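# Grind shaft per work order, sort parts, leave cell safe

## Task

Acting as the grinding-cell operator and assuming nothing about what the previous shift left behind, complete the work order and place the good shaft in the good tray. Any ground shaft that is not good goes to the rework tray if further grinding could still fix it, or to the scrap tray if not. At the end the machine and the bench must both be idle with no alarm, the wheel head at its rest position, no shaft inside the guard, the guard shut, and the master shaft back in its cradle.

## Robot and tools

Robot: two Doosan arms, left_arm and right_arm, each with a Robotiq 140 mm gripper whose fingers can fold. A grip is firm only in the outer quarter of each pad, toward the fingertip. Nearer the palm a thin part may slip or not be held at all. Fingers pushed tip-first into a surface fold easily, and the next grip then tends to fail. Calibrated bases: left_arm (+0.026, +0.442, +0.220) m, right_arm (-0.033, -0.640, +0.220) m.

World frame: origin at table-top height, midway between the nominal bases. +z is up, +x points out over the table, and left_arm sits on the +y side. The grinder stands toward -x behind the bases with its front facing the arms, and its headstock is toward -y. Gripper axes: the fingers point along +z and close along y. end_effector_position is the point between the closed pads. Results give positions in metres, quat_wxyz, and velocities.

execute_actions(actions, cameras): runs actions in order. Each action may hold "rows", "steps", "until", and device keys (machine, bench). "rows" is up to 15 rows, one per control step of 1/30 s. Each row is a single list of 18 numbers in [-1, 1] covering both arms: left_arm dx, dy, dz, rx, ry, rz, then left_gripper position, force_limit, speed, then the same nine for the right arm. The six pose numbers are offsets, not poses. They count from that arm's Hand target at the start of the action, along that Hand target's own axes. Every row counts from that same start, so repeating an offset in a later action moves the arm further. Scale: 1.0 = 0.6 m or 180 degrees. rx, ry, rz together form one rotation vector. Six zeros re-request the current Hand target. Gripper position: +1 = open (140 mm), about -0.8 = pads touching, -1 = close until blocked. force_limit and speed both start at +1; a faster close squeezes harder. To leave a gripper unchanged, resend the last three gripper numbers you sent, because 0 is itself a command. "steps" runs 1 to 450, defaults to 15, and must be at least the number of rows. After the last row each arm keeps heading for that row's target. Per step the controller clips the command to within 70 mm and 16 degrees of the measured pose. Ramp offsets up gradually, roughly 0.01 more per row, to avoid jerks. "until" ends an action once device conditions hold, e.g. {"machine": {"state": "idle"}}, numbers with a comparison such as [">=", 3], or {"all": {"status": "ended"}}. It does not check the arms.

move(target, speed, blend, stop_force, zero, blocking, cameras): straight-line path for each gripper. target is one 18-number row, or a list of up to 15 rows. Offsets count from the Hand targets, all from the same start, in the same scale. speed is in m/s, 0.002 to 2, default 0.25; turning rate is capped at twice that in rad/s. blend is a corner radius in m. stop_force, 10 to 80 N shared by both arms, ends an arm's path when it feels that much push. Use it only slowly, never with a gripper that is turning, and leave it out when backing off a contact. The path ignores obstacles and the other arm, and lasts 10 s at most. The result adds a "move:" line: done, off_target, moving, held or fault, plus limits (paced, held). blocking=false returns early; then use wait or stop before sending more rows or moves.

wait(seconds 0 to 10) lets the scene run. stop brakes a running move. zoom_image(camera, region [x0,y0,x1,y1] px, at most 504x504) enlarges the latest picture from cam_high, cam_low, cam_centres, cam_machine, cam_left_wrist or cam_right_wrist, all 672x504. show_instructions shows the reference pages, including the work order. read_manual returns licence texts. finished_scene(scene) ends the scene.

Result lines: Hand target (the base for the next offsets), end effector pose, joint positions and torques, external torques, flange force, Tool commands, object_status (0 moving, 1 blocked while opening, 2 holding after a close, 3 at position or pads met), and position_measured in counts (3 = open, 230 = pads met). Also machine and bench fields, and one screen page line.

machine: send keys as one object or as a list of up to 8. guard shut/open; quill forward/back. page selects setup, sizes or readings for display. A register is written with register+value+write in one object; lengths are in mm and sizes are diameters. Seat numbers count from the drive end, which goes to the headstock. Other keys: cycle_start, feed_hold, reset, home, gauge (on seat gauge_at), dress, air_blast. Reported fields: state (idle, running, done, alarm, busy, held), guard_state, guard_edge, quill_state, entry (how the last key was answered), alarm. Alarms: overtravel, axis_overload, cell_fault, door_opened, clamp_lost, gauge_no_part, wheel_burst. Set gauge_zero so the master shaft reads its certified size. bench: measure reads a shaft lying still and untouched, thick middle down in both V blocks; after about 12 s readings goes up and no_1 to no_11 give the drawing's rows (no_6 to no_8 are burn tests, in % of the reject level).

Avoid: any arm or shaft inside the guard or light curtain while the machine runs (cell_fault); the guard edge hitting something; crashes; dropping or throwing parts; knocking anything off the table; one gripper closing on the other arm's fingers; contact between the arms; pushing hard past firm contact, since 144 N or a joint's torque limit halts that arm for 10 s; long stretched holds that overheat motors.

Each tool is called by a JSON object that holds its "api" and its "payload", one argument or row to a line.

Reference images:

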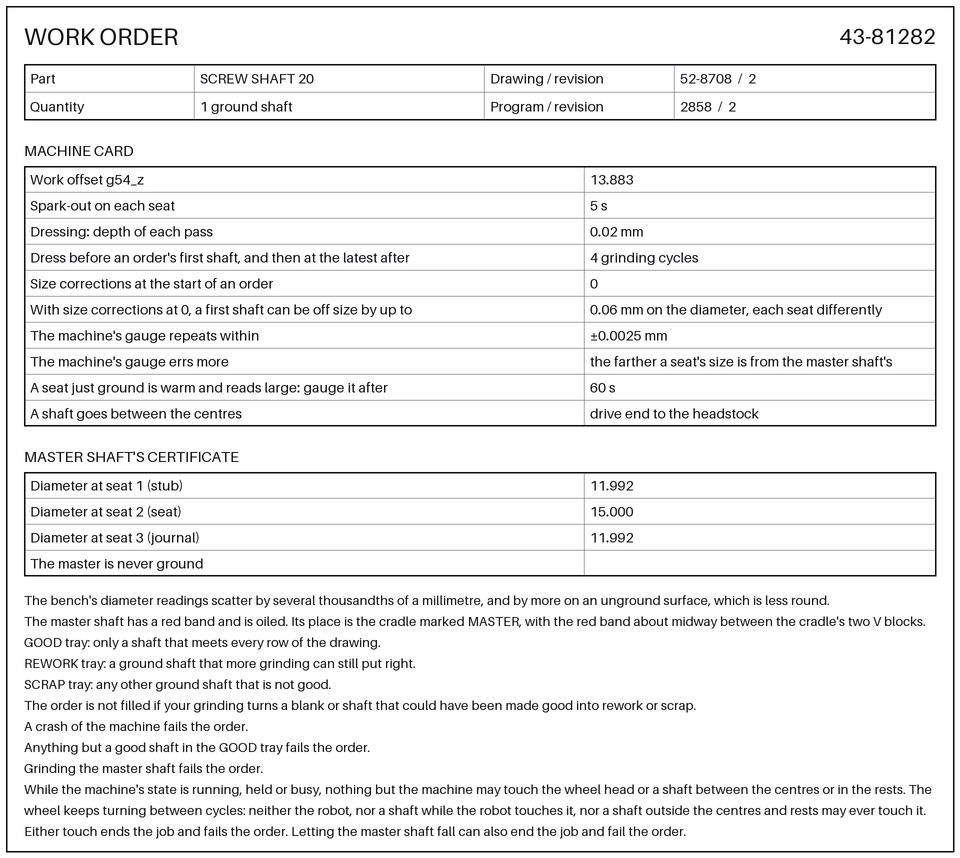

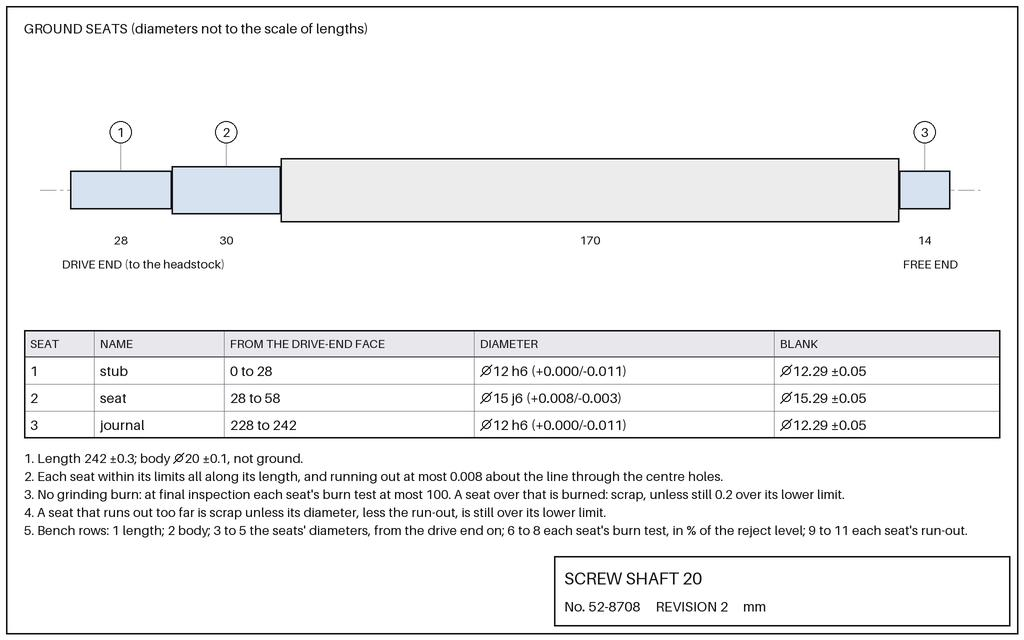

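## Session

{"api": "execute_actions", "payload": {
  "actions": []
}}

{"api": "zoom_image", "payload": {
  "camera": "cam_centres",
  "region": [270, 120, 490, 420]
}}

{"api": "zoom_image", "payload": {
  "camera": "cam_left_wrist",
  "region": [0, 0, 300, 230]
}}

{"api": "execute_actions", "payload": {
  "actions": [
    {"machine":{"page":"sizes"},"steps":5}
  ],
  "cameras": []
}}

Scene clock: 0.00 s.
left_arm: end_effector_position=(+0.4634, +0.4213, +0.5887) position_measured=3 object_status=3 end_effector_quat_wxyz=(-0.033, +0.999, -0.002, +0.019) | right_arm: end_effector_position=(+0.4048, -0.6119, +0.5888) position_measured=3 object_status=3 end_effector_quat_wxyz=(+0.000, -0.001, +1.000, +0.000)
Joint positions: left_arm=[-0.195 -0.211 1.886 0.073 1.442 1.383] | right_arm=[-3.002 0.193 -1.87 0 -1.464 1.711]
Joint velocities: within noise
Joint torques (N m): no reading
External joint torques (N m): no reading
Flange force (N): no reading
Hand target: left_arm +0.4634, +0.4213, +0.5887; -0.033, +0.999, -0.002, +0.019 | right_arm +0.4048, -0.6119, +0.5888; +0.000, -0.001, +1.000, +0.000
Tool commands: left_gripper/position=+1.0 left_gripper/force_limit=+1.0 left_gripper/speed=+1.0 right_gripper/position=+1.0 right_gripper/force_limit=+1.0 right_gripper/speed=+1.0
machine.setup: program=+2858 g54_z=+13.883 wheel_d=+294.058 sparkout_s=+5.0 dress_depth=+0.020 gauge_at=+1 gauge_zero=-0.160 program_revision=+2 since_dress=+1 stored1_number=+2933 stored1_revision=+6 stored2_number=+8988 stored2_revision=+5 stored3_number=+9000 stored3_revision=+1 stored4_number=+2858 stored4_revision=+2
machine: state=done guard_state=shut guard_edge=clear quill_state=clamped guard_answer=taken quill_answer=taken page=setup entry=no_entry entries=0 alarm=no_alarm idle_s=3600 queue=idle queue_left=0
bench: message=nothing_yet readings=0 no_1=0.000 no_2=0.000 no_3=0.000 no_4=0.000 no_5=0.000 no_6=0 no_7=0 no_8=0 no_9=0.000 no_10=0.000 no_11=0.000

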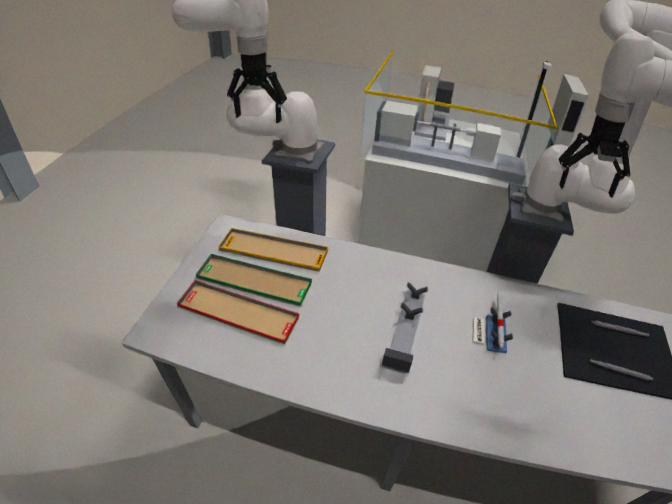

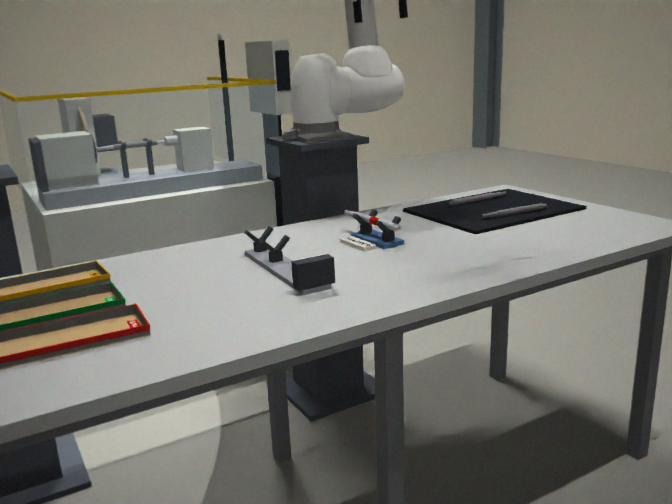

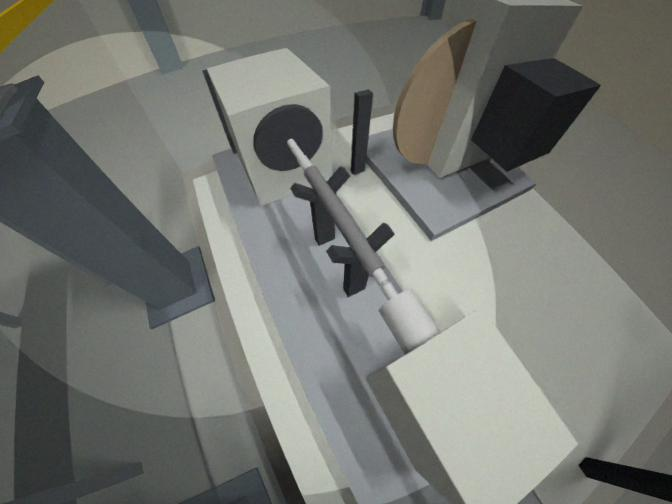

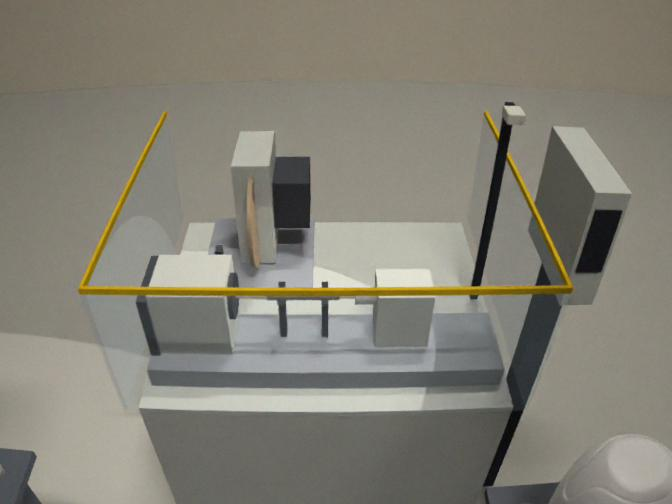

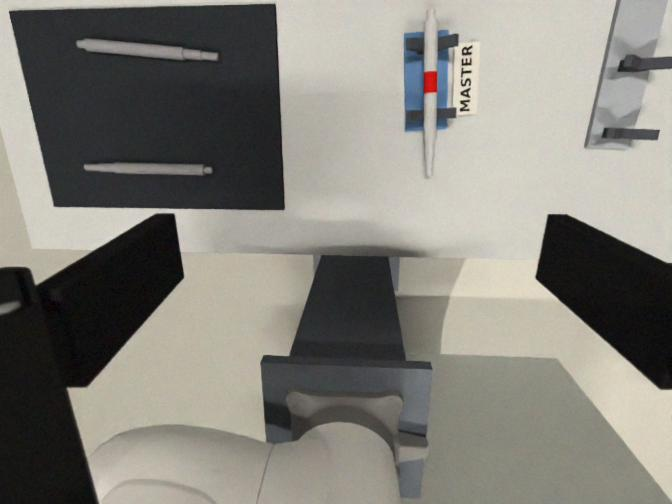

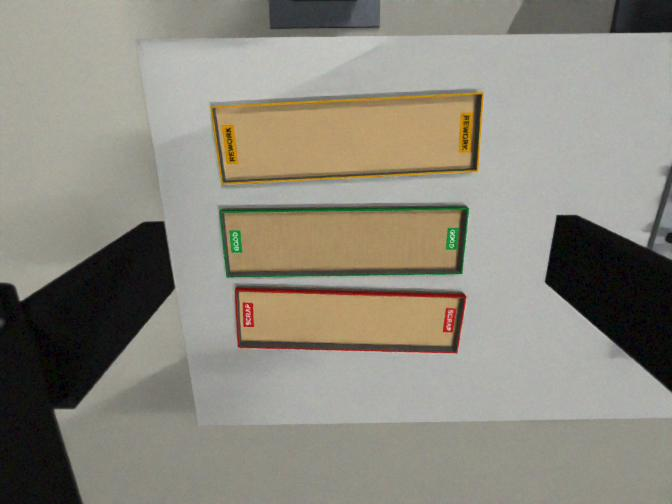

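Scaled by 1.680 from the camera's 672x504 image, which has a finer 960x720 frame.

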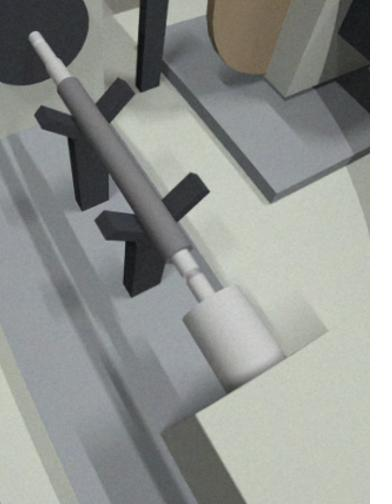

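Scaled by 1.680 from the camera's 672x504 image, which has a finer 960x720 frame.

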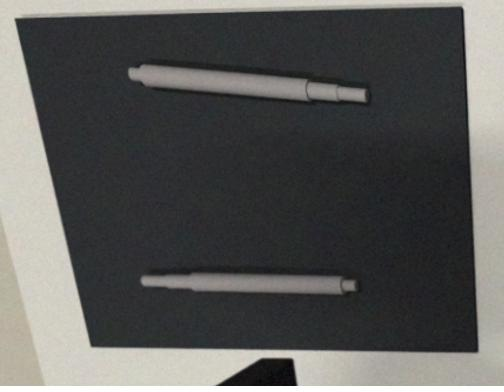

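Scene clock: 0.37 s.
left_arm: end_effector_position=(+0.4634, +0.4213, +0.5887) position_measured=3 object_status=3 end_effector_quat_wxyz=(-0.033, +0.999, -0.002, +0.019) | right_arm: end_effector_position=(+0.4048, -0.6119, +0.5888) position_measured=3 object_status=3 end_effector_quat_wxyz=(+0.000, -0.001, +1.000, +0.000)
Joint positions: left_arm=[-0.195 -0.211 1.886 0.073 1.442 1.383] | right_arm=[-3.002 0.193 -1.87 0 -1.464 1.711]
Joint velocities: within noise
Joint torques (N m): left_arm=[-2.43 -19.76 -40.66 4.44 -0.02 -0.41] | right_arm=[-1.14 25.47 41.81 -4.5 -0.31 0.1]
External joint torques (N m): left_arm=[2.39 -0.77 -1.96 0.11 -0.1 0.41] | right_arm=[1.14 -3.21 0.71 0.14 0.25 -0.1]
Flange force (N): left_arm=[2.6 -6.5 -2.7] | right_arm=[-6.1 2.7 -0.1]
Hand target: left_arm +0.4634, +0.4213, +0.5887; -0.033, +0.999, -0.002, +0.019 | right_arm +0.4048, -0.6119, +0.5888; +0.000, -0.001, +1.000, +0.000
Tool commands: left_gripper/position=+1.0 left_gripper/force_limit=+1.0 left_gripper/speed=+1.0 right_gripper/position=+1.0 right_gripper/force_limit=+1.0 right_gripper/speed=+1.0
machine.sizes: size_1=+0.000 size_2=+0.000 size_3=+0.000 aim_1=+11.995 aim_2=+15.002 aim_3=+11.995
machine: state=done guard_state=shut guard_edge=clear quill_state=clamped guard_answer=taken quill_answer=taken page=sizes entry=no_entry entries=0 alarm=no_alarm idle_s=3600 queue=done queue_left=0
bench: message=nothing_yet readings=0 no_1=0.000 no_2=0.000 no_3=0.000 no_4=0.000 no_5=0.000 no_6=0 no_7=0 no_8=0 no_9=0.000 no_10=0.000 no_11=0.000
No camera images: "cameras" was empty.

{"api": "execute_actions", "payload": {
  "actions": [
    {"machine":[{"page":"readings","register":"gauge_at","value":1,"write":true},{"gauge":true},{"register":"gauge_at","value":2,"write":true},{"gauge":true},{"register":"gauge_at","value":3,"write":true},{"gauge":true}],"steps":450,"until":{"machine":{"queue":"done"}}}
  ],
  "cameras": []
}}

{"api": "execute_actions", "payload": {
  "actions": [
    {"machine":[{"register":"gauge_at","value":1,"write":true},{"gauge":true},{"register":"gauge_at","value":2,"write":true},{"gauge":true},{"register":"gauge_at","value":3,"write":true},{"gauge":true}],"steps":450,"until":{"machine":{"queue":"done"}}}
  ],
  "cameras": []
}}

{"api": "execute_actions", "payload": {
  "actions": [
    {"machine":[{"register":"gauge_at","value":1,"write":true},{"gauge":true},{"register":"gauge_at","value":2,"write":true},{"gauge":true},{"register":"gauge_at","value":3,"write":true},{"gauge":true}],"steps":450,"until":{"machine":{"queue":"done"}}}
  ],
  "cameras": []
}}

Scene clock: 14.37 s.
left_arm: end_effector_position=(+0.4634, +0.4213, +0.5887) position_measured=3 object_status=3 end_effector_quat_wxyz=(-0.033, +0.999, -0.002, +0.019) | right_arm: end_effector_position=(+0.4048, -0.6119, +0.5888) position_measured=3 object_status=3 end_effector_quat_wxyz=(+0.000, -0.001, +1.000, +0.000)
Joint positions: left_arm=[-0.195 -0.211 1.886 0.073 1.442 1.383] | right_arm=[-3.002 0.193 -1.87 0 -1.464 1.711]
Joint velocities: within noise
Joint torques (N m): left_arm=[-2.71 -19.68 -40.55 4.42 -0.01 -0.35] | right_arm=[-0.92 25.52 41.95 -4.52 -0.35 0.1]
External joint torques (N m): left_arm=[2.64 -0.76 -2.08 0.13 -0.11 0.35] | right_arm=[0.79 -3.09 0.73 0.13 0.3 -0.1]
Flange force (N): left_arm=[2.8 -7.0 -2.9] | right_arm=[-6.0 1.9 -0.1]
Hand target: left_arm +0.4634, +0.4213, +0.5887; -0.033, +0.999, -0.002, +0.019 | right_arm +0.4048, -0.6119, +0.5888; +0.000, -0.001, +1.000, +0.000
Tool commands: left_gripper/position=+1.0 left_gripper/force_limit=+1.0 left_gripper/speed=+1.0 right_gripper/position=+1.0 right_gripper/force_limit=+1.0 right_gripper/speed=+1.0
machine.readings: gauge_d=+12.004 gauge_d_1=+12.003 gauge_d_2=+15.012 gauge_d_3=+12.004 pos_x=+0.000 pos_z=+0.000 load_peak=+0.0 cycles=+1
machine: state=done guard_state=shut guard_edge=clear quill_state=clamped guard_answer=taken quill_answer=taken page=readings entry=taken entries=6 alarm=no_alarm idle_s=3614 queue=done queue_left=0
bench: message=nothing_yet readings=0 no_1=0.000 no_2=0.000 no_3=0.000 no_4=0.000 no_5=0.000 no_6=0 no_7=0 no_8=0 no_9=0.000 no_10=0.000 no_11=0.000
No camera images: "cameras" was empty.

Scene clock: 27.30 s.
left_arm: end_effector_position=(+0.4634, +0.4213, +0.5887) position_measured=3 object_status=3 end_effector_quat_wxyz=(-0.033, +0.999, -0.002, +0.019) | right_arm: end_effector_position=(+0.4048, -0.6119, +0.5888) position_measured=3 object_status=3 end_effector_quat_wxyz=(+0.000, -0.001, +1.000, +0.000)
Joint positions: left_arm=[-0.195 -0.211 1.886 0.073 1.442 1.383] | right_arm=[-3.002 0.193 -1.87 0 -1.464 1.711]
Joint velocities: within noise
Joint torques (N m): left_arm=[-2.84 -19.94 -40.43 4.42 0 -0.39] | right_arm=[-1.12 25.42 41.84 -4.51 -0.32 0.08]
External joint torques (N m): left_arm=[2.78 -0.64 -2.35 0.14 -0.13 0.38] | right_arm=[1.1 -3.17 0.64 0.15 0.26 -0.08]
Flange force (N): left_arm=[3.5 -7.4 -3.2] | right_arm=[-5.9 2.7 0.0]
Hand target: left_arm +0.4634, +0.4213, +0.5887; -0.033, +0.999, -0.002, +0.019 | right_arm +0.4048, -0.6119, +0.5888; +0.000, -0.001, +1.000, +0.000
Tool commands: left_gripper/position=+1.0 left_gripper/force_limit=+1.0 left_gripper/speed=+1.0 right_gripper/position=+1.0 right_gripper/force_limit=+1.0 right_gripper/speed=+1.0
machine.readings: gauge_d=+12.004 gauge_d_1=+12.004 gauge_d_2=+15.013 gauge_d_3=+12.004 pos_x=+0.000 pos_z=+0.000 load_peak=+0.0 cycles=+1
machine: state=done guard_state=shut guard_edge=clear quill_state=clamped guard_answer=taken quill_answer=taken page=readings entry=taken entries=12 alarm=no_alarm idle_s=3627 queue=done queue_left=0
bench: message=nothing_yet readings=0 no_1=0.000 no_2=0.000 no_3=0.000 no_4=0.000 no_5=0.000 no_6=0 no_7=0 no_8=0 no_9=0.000 no_10=0.000 no_11=0.000
No camera images: "cameras" was empty.

Scene clock: 40.23 s.
left_arm: end_effector_position=(+0.4634, +0.4213, +0.5887) position_measured=3 object_status=3 end_effector_quat_wxyz=(-0.033, +0.999, -0.002, +0.019) | right_arm: end_effector_position=(+0.4048, -0.6119, +0.5888) position_measured=3 object_status=3 end_effector_quat_wxyz=(+0.000, -0.001, +1.000, +0.000)
Joint positions: left_arm=[-0.195 -0.211 1.886 0.073 1.442 1.383] | right_arm=[-3.002 0.193 -1.87 0 -1.464 1.711]
Joint velocities: within noise
Joint torques (N m): left_arm=[-2.25 -19.55 -40.65 4.45 -0.02 -0.42] | right_arm=[-1.19 25.27 41.86 -4.47 -0.31 0.08]
External joint torques (N m): left_arm=[2.22 -0.99 -1.88 0.09 -0.09 0.42] | right_arm=[1.2 -3.01 0.68 0.1 0.26 -0.08]
Flange force (N): left_arm=[2.0 -6.2 -2.7] | right_arm=[-5.7 2.9 -0.1]
Hand target: left_arm +0.4634, +0.4213, +0.5887; -0.033, +0.999, -0.002, +0.019 | right_arm +0.4048, -0.6119, +0.5888; +0.000, -0.001, +1.000, +0.000
Tool commands: left_gripper/position=+1.0 left_gripper/force_limit=+1.0 left_gripper/speed=+1.0 right_gripper/position=+1.0 right_gripper/force_limit=+1.0 right_gripper/speed=+1.0
machine.readings: gauge_d=+12.004 gauge_d_1=+12.003 gauge_d_2=+15.012 gauge_d_3=+12.004 pos_x=+0.000 pos_z=+0.000 load_peak=+0.0 cycles=+1
machine: state=done guard_state=shut guard_edge=clear quill_state=clamped guard_answer=taken quill_answer=taken page=readings entry=taken entries=18 alarm=no_alarm idle_s=3640 queue=done queue_left=0
bench: message=nothing_yet readings=0 no_1=0.000 no_2=0.000 no_3=0.000 no_4=0.000 no_5=0.000 no_6=0 no_7=0 no_8=0 no_9=0.000 no_10=0.000 no_11=0.000
No camera images: "cameras" was empty.

{"api": "execute_actions", "payload": {
  "actions": [
    {"machine":{"guard":"open"},"steps":3}
  ],
  "cameras": []
}}

{"api": "move", "payload": {
  "target": [0,0,0,-0.0259,0.0070,0.4987,0,1,1,0,0,0,0,0,0,1,1,1],
  "speed": 0.4,
  "cameras": []
}}

{"api": "move", "payload": {
  "target": [
    [0.70,0.272,-0.0,0,0,0,0,1,1,0,0,0,0,0,0,1,1,1],
    [0.87,0.728,0,0,0,0,0,1,1,0,0,0,0,0,0,1,1,1]
  ],
  "speed": 0.35,
  "blend": 0.06,
  "cameras": []
}}

{"api": "move", "payload": {
  "target": [
    [0,0.46,0.05,0,0,0,0,1,1,0,0,0,0,0,0,1,1,1],
    [-0.1,0.96,0.15,0,0,0,0,1,1,0,0,0,0,0,0,1,1,1]
  ],
  "speed": 0.35,
  "blend": 0.06,
  "cameras": []
}}

{"api": "move", "payload": {
  "target": [0.01,0.1625,0.20,0,0,0,0,1,1,0,0,0,0,0,0,1,1,1],
  "speed": 0.2,
  "cameras": ["cam_left_wrist","cam_machine","cam_centres"]
}}

{"api": "zoom_image", "payload": {
  "camera": "cam_left_wrist",
  "region": [230, 0, 450, 400]
}}

Scene clock: 41.57 s.
left_arm: end_effector_position=(+0.4634, +0.4213, +0.5887) position_measured=3 object_status=3 end_effector_quat_wxyz=(-0.033, +0.999, -0.002, +0.019) | right_arm: end_effector_position=(+0.4048, -0.6119, +0.5888) position_measured=3 object_status=3 end_effector_quat_wxyz=(+0.000, -0.001, +1.000, +0.000)
Joint positions: left_arm=[-0.195 -0.211 1.886 0.073 1.442 1.383] | right_arm=[-3.002 0.193 -1.87 0 -1.464 1.711]
Joint velocities: within noise
Joint torques (N m): left_arm=[-1.98 -19.74 -40.6 4.41 0.03 -0.47] | right_arm=[-1.02 25.43 41.82 -4.49 -0.28 0.13]
External joint torques (N m): left_arm=[1.94 -0.87 -2.12 0.15 -0.15 0.47] | right_arm=[0.98 -3.18 0.66 0.13 0.22 -0.13]
Flange force (N): left_arm=[2.4 -5.7 -3.0] | right_arm=[-6.0 2.3 -0.1]
Hand target: left_arm +0.4634, +0.4213, +0.5887; -0.033, +0.999, -0.002, +0.019 | right_arm +0.4048, -0.6119, +0.5888; +0.000, -0.001, +1.000, +0.000
Tool commands: left_gripper/position=+1.0 left_gripper/force_limit=+1.0 left_gripper/speed=+1.0 right_gripper/position=+1.0 right_gripper/force_limit=+1.0 right_gripper/speed=+1.0
machine.readings: gauge_d=+12.004 gauge_d_1=+12.003 gauge_d_2=+15.012 gauge_d_3=+12.004 pos_x=+0.000 pos_z=+0.000 load_peak=+0.0 cycles=+1
machine: state=done guard_state=between guard_edge=clear quill_state=clamped guard_answer=taken quill_answer=taken page=readings entry=taken entries=18 alarm=no_alarm idle_s=3641 queue=running queue_left=0
bench: message=nothing_yet readings=0 no_1=0.000 no_2=0.000 no_3=0.000 no_4=0.000 no_5=0.000 no_6=0 no_7=0 no_8=0 no_9=0.000 no_10=0.000 no_11=0.000
No camera images: "cameras" was empty.

Scene clock: 44.10 s.
left_arm: end_effector_position=(+0.4634, +0.4212, +0.5887) position_measured=129 object_status=3 end_effector_quat_wxyz=(+0.000, +0.707, -0.707, +0.000) | right_arm: end_effector_position=(+0.4048, -0.6119, +0.5888) position_measured=3 object_status=3 end_effector_quat_wxyz=(+0.000, -0.001, +1.000, +0.000)
Joint positions: left_arm=[-0.14 -0.193 1.87 0.001 1.465 3.013] | right_arm=[-3.002 0.193 -1.87 0 -1.464 1.711]
Joint velocities: within noise
Joint torques (N m): left_arm=[-1.78 -21.54 -40.58 4.22 0.07 -0.44] | right_arm=[-1.18 25.39 41.8 -4.5 -0.31 0.08]
External joint torques (N m): left_arm=[1.73 -0.74 -1.89 0.09 -0.08 0.44] | right_arm=[1.08 -3.05 0.77 0.13 0.25 -0.08]
Flange force (N): left_arm=[-4.9 -1.9 -3.1] | right_arm=[-5.9 2.7 -0.3]
Hand target: left_arm +0.4634, +0.4213, +0.5887; +0.000, +0.707, -0.707, +0.000 | right_arm +0.4048, -0.6119, +0.5888; +0.000, -0.001, +1.000, +0.000
Off the commanded pose: left_arm 0.000 m, 0 deg | right_arm 0.000 m, 0 deg.
machine.readings: gauge_d=+12.004 gauge_d_1=+12.003 gauge_d_2=+15.012 gauge_d_3=+12.004 pos_x=+0.000 pos_z=+0.000 load_peak=+0.0 cycles=+1
machine: state=done guard_state=open guard_edge=clear quill_state=clamped guard_answer=taken quill_answer=taken page=readings entry=taken entries=18 alarm=no_alarm idle_s=3644 queue=done queue_left=0
bench: message=nothing_yet readings=0 no_1=0.000 no_2=0.000 no_3=0.000 no_4=0.000 no_5=0.000 no_6=0 no_7=0 no_8=0 no_9=0.000 no_10=0.000 no_11=0.000
move: done
No camera images: "cameras" was empty.

Scene clock: 46.77 s.
left_arm: end_effector_position=(+0.0268, -0.1008, +0.5883) position_measured=129 object_status=3 end_effector_quat_wxyz=(+0.000, +0.707, -0.707, +0.000) | right_arm: end_effector_position=(+0.4048, -0.6119, +0.5888) position_measured=3 object_status=3 end_effector_quat_wxyz=(+0.000, -0.001, +1.000, +0.000)
Joint positions: left_arm=[-1.645 -0.019 1.718 0 1.444 1.509] | right_arm=[-3.002 0.193 -1.87 0 -1.464 1.711]
Joint velocities: within noise
Joint torques (N m): left_arm=[-2.88 -38.74 -40.36 4.33 0.11 -0.57] | right_arm=[-0.98 25.4 41.83 -4.53 -0.33 0.09]
External joint torques (N m): left_arm=[2.87 -1.48 -1.98 0.01 -0.16 0.57] | right_arm=[0.89 -3.06 0.75 0.16 0.27 -0.09]
Flange force (N): left_arm=[1.1 -6.3 -3.2] | right_arm=[-6.0 2.2 -0.2]
Hand target: left_arm +0.0268, -0.1009, +0.5883; +0.000, +0.707, -0.707, +0.000 | right_arm +0.4048, -0.6119, +0.5888; +0.000, -0.001, +1.000, +0.000
Off the commanded pose: left_arm 0.000 m, 0 deg | right_arm 0.000 m, 0 deg.
machine.readings: gauge_d=+12.004 gauge_d_1=+12.003 gauge_d_2=+15.012 gauge_d_3=+12.004 pos_x=+0.000 pos_z=+0.000 load_peak=+0.0 cycles=+1
machine: state=done guard_state=open guard_edge=clear quill_state=clamped guard_answer=taken quill_answer=taken page=readings entry=taken entries=18 alarm=no_alarm idle_s=3646 queue=done queue_left=0
bench: message=nothing_yet readings=0 no_1=0.000 no_2=0.000 no_3=0.000 no_4=0.000 no_5=0.000 no_6=0 no_7=0 no_8=0 no_9=0.000 no_10=0.000 no_11=0.000
move: done
No camera images: "cameras" was empty.

Scene clock: 48.97 s.
left_arm: end_effector_position=(-0.5492, -0.0409, +0.4986) position_measured=129 object_status=3 end_effector_quat_wxyz=(+0.000, +0.707, -0.707, +0.000) | right_arm: end_effector_position=(+0.4048, -0.6119, +0.5888) position_measured=3 object_status=3 end_effector_quat_wxyz=(+0.000, -0.001, +1.000, +0.000)
Joint positions: left_arm=[-2.501 0.338 1.46 -0.001 1.344 0.654] | right_arm=[-3.002 0.193 -1.87 0 -1.464 1.711]
Joint velocities: within noise
Joint torques (N m): left_arm=[-2.17 -75.15 -39.24 4.16 0.12 -0.35] | right_arm=[-1.09 25.19 41.82 -4.52 -0.33 0.07]
External joint torques (N m): left_arm=[2.34 -1.62 -2.53 0.17 -0.16 0.35] | right_arm=[1.02 -2.87 0.75 0.15 0.28 -0.07]
Flange force (N): left_arm=[4.7 0.0 -3.7] | right_arm=[-5.6 2.5 -0.2]
Hand target: left_arm -0.5493, -0.0409, +0.4986; +0.000, +0.707, -0.707, +0.000 | right_arm +0.4048, -0.6119, +0.5888; +0.000, -0.001, +1.000, +0.000
Off the commanded pose: left_arm 0.000 m, 0 deg | right_arm 0.000 m, 0 deg.
machine.readings: gauge_d=+12.004 gauge_d_1=+12.003 gauge_d_2=+15.012 gauge_d_3=+12.004 pos_x=+0.000 pos_z=+0.000 load_peak=+0.0 cycles=+1
machine: state=done guard_state=open guard_edge=clear quill_state=clamped guard_answer=taken quill_answer=taken page=readings entry=taken entries=18 alarm=no_alarm idle_s=3648 queue=done queue_left=0
bench: message=nothing_yet readings=0 no_1=0.000 no_2=0.000 no_3=0.000 no_4=0.000 no_5=0.000 no_6=0 no_7=0 no_8=0 no_9=0.000 no_10=0.000 no_11=0.000
move: done
No camera images: "cameras" was empty.

Scene clock: 50.17 s.
left_arm: end_effector_position=(-0.6468, -0.0468, +0.3787) position_measured=129 object_status=3 end_effector_quat_wxyz=(+0.000, +0.707, -0.707, +0.000) | right_arm: end_effector_position=(+0.4048, -0.6119, +0.5888) position_measured=3 object_status=3 end_effector_quat_wxyz=(+0.000, -0.001, +1.000, +0.000)
Joint positions: left_arm=[-2.566 0.521 1.414 -0.001 1.207 0.588] | right_arm=[-3.002 0.193 -1.87 0 -1.464 1.711]
Joint velocities: within noise
Joint torques (N m): left_arm=[-2.11 -91.72 -38.32 4.03 0.05 -0.34] | right_arm=[-0.92 25.46 41.83 -4.48 -0.32 0.08]
External joint torques (N m): left_arm=[2.31 -1.02 -1.83 0.14 -0.08 0.34] | right_arm=[0.8 -2.94 1.01 0.08 0.27 -0.08]
Flange force (N): left_arm=[4.3 0.5 -2.3] | right_arm=[-6.1 2.0 -0.6]
Hand target: left_arm -0.6468, -0.0468, +0.3786; +0.000, +0.707, -0.707, +0.000 | right_arm +0.4048, -0.6119, +0.5888; +0.000, -0.001, +1.000, +0.000
Off the commanded pose: left_arm 0.000 m, 0 deg | right_arm 0.000 m, 0 deg.
machine.readings: gauge_d=+12.004 gauge_d_1=+12.003 gauge_d_2=+15.012 gauge_d_3=+12.004 pos_x=+0.000 pos_z=+0.000 load_peak=+0.0 cycles=+1
machine: state=done guard_state=open guard_edge=clear quill_state=clamped guard_answer=taken quill_answer=taken page=readings entry=taken entries=18 alarm=no_alarm idle_s=3650 queue=done queue_left=0
bench: message=nothing_yet readings=0 no_1=0.000 no_2=0.000 no_3=0.000 no_4=0.000 no_5=0.000 no_6=0 no_7=0 no_8=0 no_9=0.000 no_10=0.000 no_11=0.000
move: done
camera_calibration:
cam_left_wrist: T_world_to_cam=[[-0.999962, 0.00656252, -0.00580796, -0.633942], [0.00396644, 0.929896, 0.367801, -0.0921412], [0.0078145, 0.367764, -0.929886, 0.51477], [0, 0, 0, 1]] pos_world=[-0.637575, -0.0994717, 0.508885]
Images, in order (width x height): cam_centres 672x504, cam_machine 672x504, cam_left_wrist 672x504.

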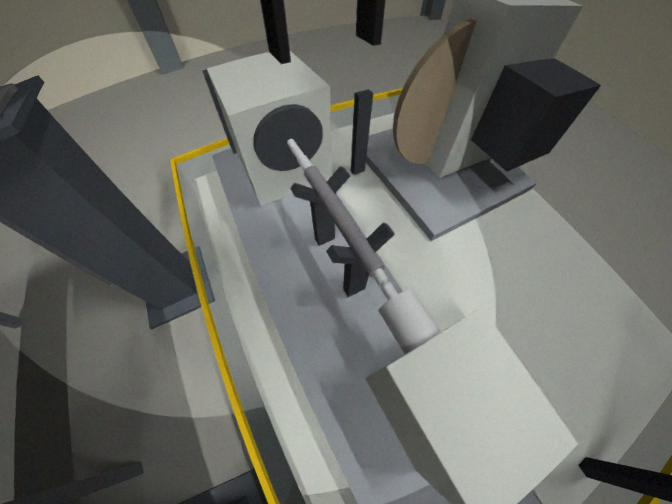

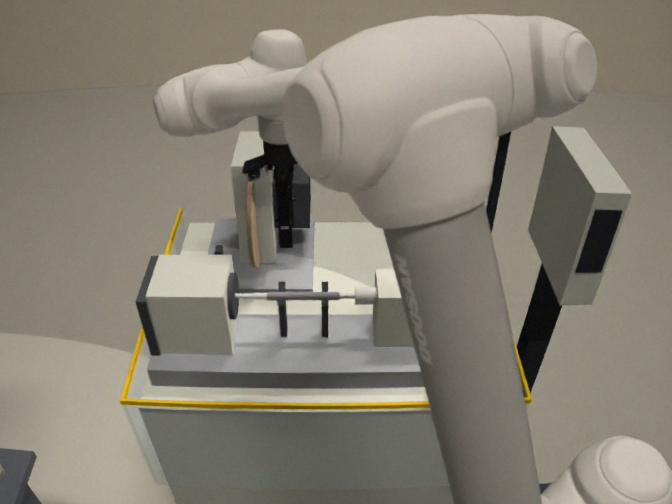

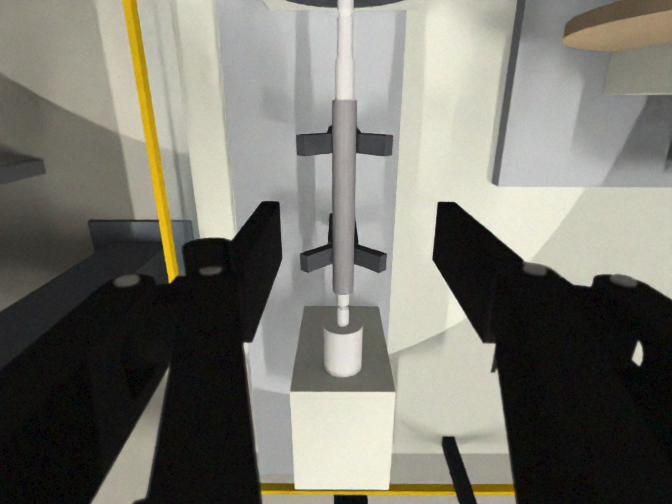

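Scaled by 1.260 from the camera's 672x504 image, which has a finer 960x720 frame.

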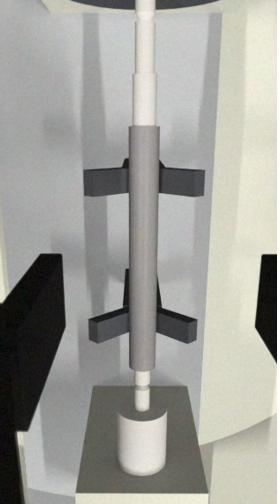

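{"api": "move", "payload": {
  "target": [-0.0363,-0.003,0.24,0,0,0,0,1,1,0,0,0,0,0,0,1,1,1],
  "speed": 0.15,
  "cameras": []
}}

{"api": "execute_actions", "payload": {
  "actions": [
    {"machine":{"quill":"back"},"steps":200,"until":{"machine":{"quill_state":"back"}}}
  ],
  "cameras": ["cam_left_wrist","cam_machine"]
}}

{"api": "zoom_image", "payload": {
  "camera": "cam_machine",
  "region": [210, 200, 410, 350]
}}

Scene clock: 52.37 s.
left_arm: end_effector_position=(-0.6451, -0.0249, +0.2347) position_measured=129 object_status=3 end_effector_quat_wxyz=(+0.000, +0.707, -0.707, +0.000) | right_arm: end_effector_position=(+0.4048, -0.6119, +0.5888) position_measured=3 object_status=3 end_effector_quat_wxyz=(+0.000, -0.001, +1.000, +0.000)
Joint positions: left_arm=[-2.587 0.608 1.559 -0.001 0.975 0.567] | right_arm=[-3.002 0.193 -1.87 0 -1.464 1.711]
Joint velocities: within noise
Joint torques (N m): left_arm=[-1.79 -95.87 -33.51 3.52 0.16 -0.34] | right_arm=[-1.1 25.36 41.83 -4.49 -0.33 0.1]
External joint torques (N m): left_arm=[1.89 0.02 -2.13 0.17 -0.21 0.34] | right_arm=[1.04 -3.02 0.79 0.11 0.28 -0.1]
Flange force (N): left_arm=[5.1 2.5 -0.9] | right_arm=[-5.9 2.5 -0.3]
Hand target: left_arm -0.6451, -0.0249, +0.2346; +0.000, +0.707, -0.707, +0.000 | right_arm +0.4048, -0.6119, +0.5888; +0.000, -0.001, +1.000, +0.000
Off the commanded pose: left_arm 0.000 m, 0 deg | right_arm 0.000 m, 0 deg.
machine.readings: gauge_d=+12.004 gauge_d_1=+12.003 gauge_d_2=+15.012 gauge_d_3=+12.004 pos_x=+0.000 pos_z=+0.000 load_peak=+0.0 cycles=+1
machine: state=done guard_state=open guard_edge=clear quill_state=clamped guard_answer=taken quill_answer=taken page=readings entry=taken entries=18 alarm=no_alarm idle_s=3652 queue=done queue_left=0
bench: message=nothing_yet readings=0 no_1=0.000 no_2=0.000 no_3=0.000 no_4=0.000 no_5=0.000 no_6=0 no_7=0 no_8=0 no_9=0.000 no_10=0.000 no_11=0.000
move: done
No camera images: "cameras" was empty.

Scene clock: 55.10 s.
left_arm: end_effector_position=(-0.6450, -0.0249, +0.2346) position_measured=129 object_status=3 end_effector_quat_wxyz=(+0.000, +0.707, -0.707, +0.000) | right_arm: end_effector_position=(+0.4048, -0.6119, +0.5888) position_measured=3 object_status=3 end_effector_quat_wxyz=(+0.000, -0.001, +1.000, +0.000)
Joint positions: left_arm=[-2.587 0.608 1.559 -0.001 0.975 0.567] | right_arm=[-3.002 0.193 -1.87 0 -1.464 1.711]
Joint velocities: within noise
Joint torques (N m): left_arm=[-1.95 -95.36 -33.69 3.58 0.07 -0.43] | right_arm=[-1.11 25.27 41.88 -4.51 -0.34 0.09]
External joint torques (N m): left_arm=[2.05 -0.21 -1.7 0.08 -0.1 0.43] | right_arm=[1.15 -2.97 0.74 0.14 0.29 -0.09]
Flange force (N): left_arm=[4.6 1.3 -1.0] | right_arm=[-5.7 2.8 -0.2]
Hand target: left_arm -0.6451, -0.0249, +0.2346; +0.000, +0.707, -0.707, +0.000 | right_arm +0.4048, -0.6119, +0.5888; +0.000, -0.001, +1.000, +0.000
Tool commands: left_gripper/position=+0.0 left_gripper/force_limit=+1.0 left_gripper/speed=+1.0 right_gripper/position=+1.0 right_gripper/force_limit=+1.0 right_gripper/speed=+1.0
Off the commanded pose: left_arm 0.000 m, 0 deg | right_arm 0.000 m, 0 deg.
machine.readings: gauge_d=+12.004 gauge_d_1=+0.000 gauge_d_2=+0.000 gauge_d_3=+0.000 pos_x=+0.000 pos_z=+0.000 load_peak=+0.0 cycles=+1
machine: state=idle guard_state=open guard_edge=clear quill_state=back guard_answer=taken quill_answer=taken page=readings entry=taken entries=18 alarm=no_alarm idle_s=3655 queue=running queue_left=0
bench: message=nothing_yet readings=0 no_1=0.000 no_2=0.000 no_3=0.000 no_4=0.000 no_5=0.000 no_6=0 no_7=0 no_8=0 no_9=0.000 no_10=0.000 no_11=0.000
camera_calibration:
cam_left_wrist: T_world_to_cam=[[-0.99996, 0.00663331, -0.00599556, -0.633048], [0.00396402, 0.92993, 0.367715, -0.0594802], [0.00801462, 0.367676, -0.929919, 0.372838], [0, 0, 0, 1]] pos_world=[-0.635775, -0.0775719, 0.364785]
Images, in order (width x height): cam_machine 672x504, cam_left_wrist 672x504.

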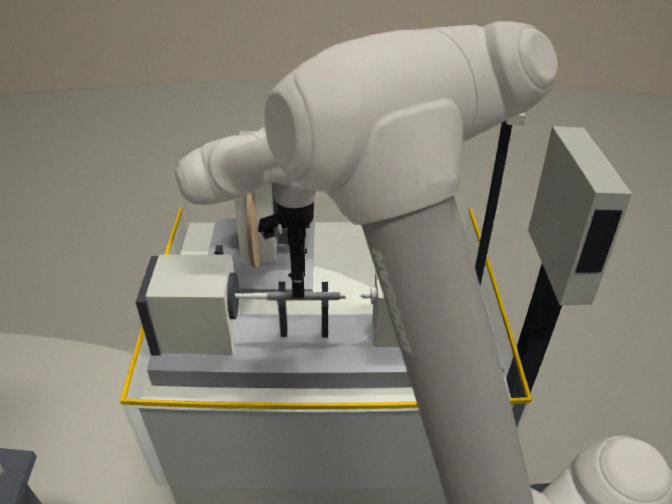

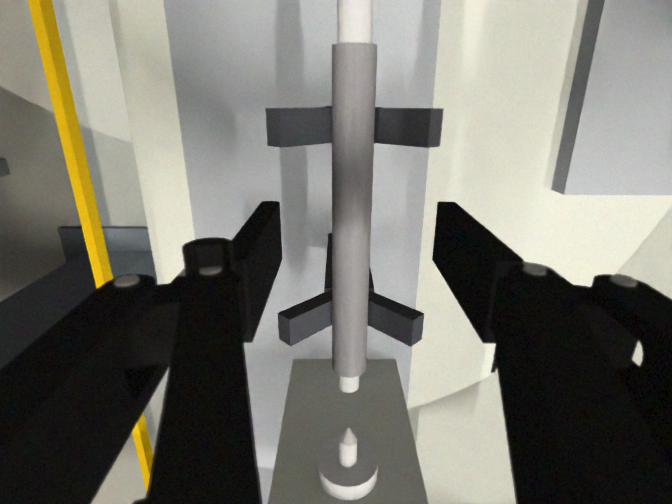

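Scaled by 2.520 from the camera's 672x504 image, which has a finer 960x720 frame.

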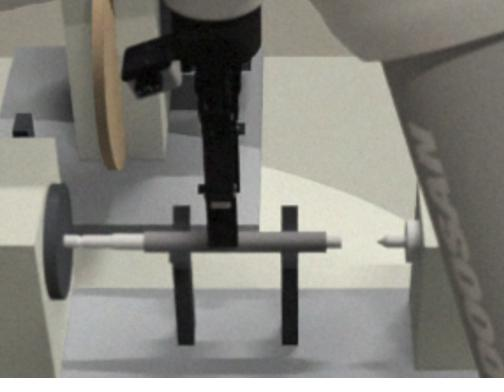

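{"api": "move", "payload": {
  "target": [0,-0.0033,0.0593,0,0,0,0,1,-1,0,0,0,0,0,0,1,1,1],
  "speed": 0.08,
  "cameras": ["cam_left_wrist","cam_machine"]
}}

{"api": "zoom_image", "payload": {
  "camera": "cam_machine",
  "region": [210, 200, 410, 350]
}}

Scene clock: 56.60 s.
left_arm: end_effector_position=(-0.6431, -0.0249, +0.1991) position_measured=129 object_status=3 end_effector_quat_wxyz=(+0.000, +0.707, -0.707, +0.000) | right_arm: end_effector_position=(+0.4048, -0.6119, +0.5888) position_measured=3 object_status=3 end_effector_quat_wxyz=(+0.000, -0.001, +1.000, +0.000)
Joint positions: left_arm=[-2.586 0.639 1.581 -0.001 0.922 0.568] | right_arm=[-3.002 0.193 -1.87 0 -1.464 1.711]
Joint velocities: within noise
Joint torques (N m): left_arm=[-2.63 -96.95 -32.39 3.44 0 -0.43] | right_arm=[-1.05 25.42 41.9 -4.5 -0.31 0.1]
External joint torques (N m): left_arm=[2.76 -0.12 -1.8 0.1 -0.04 0.43] | right_arm=[1 -3.05 0.77 0.11 0.26 -0.1]
Flange force (N): left_arm=[5.6 1.2 -0.9] | right_arm=[-6.0 2.4 -0.3]
Hand target: left_arm -0.6431, -0.0249, +0.1990; +0.000, +0.707, -0.707, +0.000 | right_arm +0.4048, -0.6119, +0.5888; +0.000, -0.001, +1.000, +0.000
Off the commanded pose: left_arm 0.000 m, 0 deg | right_arm 0.000 m, 0 deg.
machine.readings: gauge_d=+12.004 gauge_d_1=+0.000 gauge_d_2=+0.000 gauge_d_3=+0.000 pos_x=+0.000 pos_z=+0.000 load_peak=+0.0 cycles=+1
machine: state=idle guard_state=open guard_edge=clear quill_state=back guard_answer=taken quill_answer=taken page=readings entry=taken entries=18 alarm=no_alarm idle_s=3656 queue=done queue_left=0
bench: message=nothing_yet readings=0 no_1=0.000 no_2=0.000 no_3=0.000 no_4=0.000 no_5=0.000 no_6=0 no_7=0 no_8=0 no_9=0.000 no_10=0.000 no_11=0.000
move: done
camera_calibration:
cam_left_wrist: T_world_to_cam=[[-0.99996, 0.00672653, -0.00595979, -0.631366], [0.00406415, 0.929943, 0.367682, -0.0464515], [0.00801548, 0.367643, -0.929933, 0.339776], [0, 0, 0, 1]] pos_world=[-0.633875, -0.0774721, 0.329285]
Images, in order (width x height): cam_machine 672x504, cam_left_wrist 672x504.

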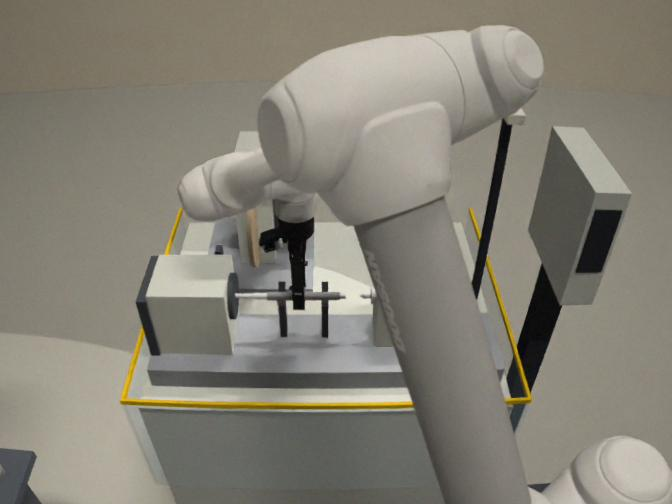

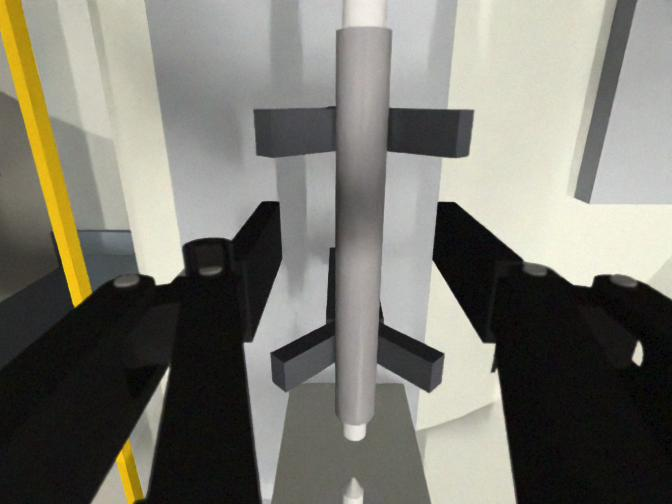

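Scaled by 2.520 from the camera's 672x504 image, which has a finer 960x720 frame.

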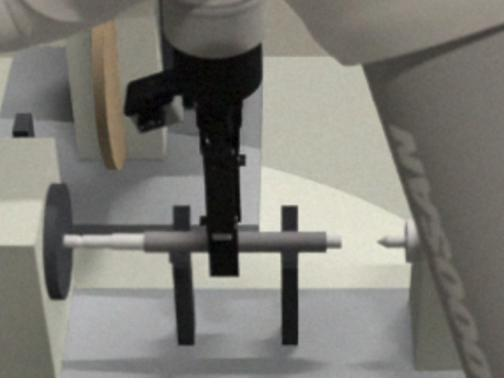

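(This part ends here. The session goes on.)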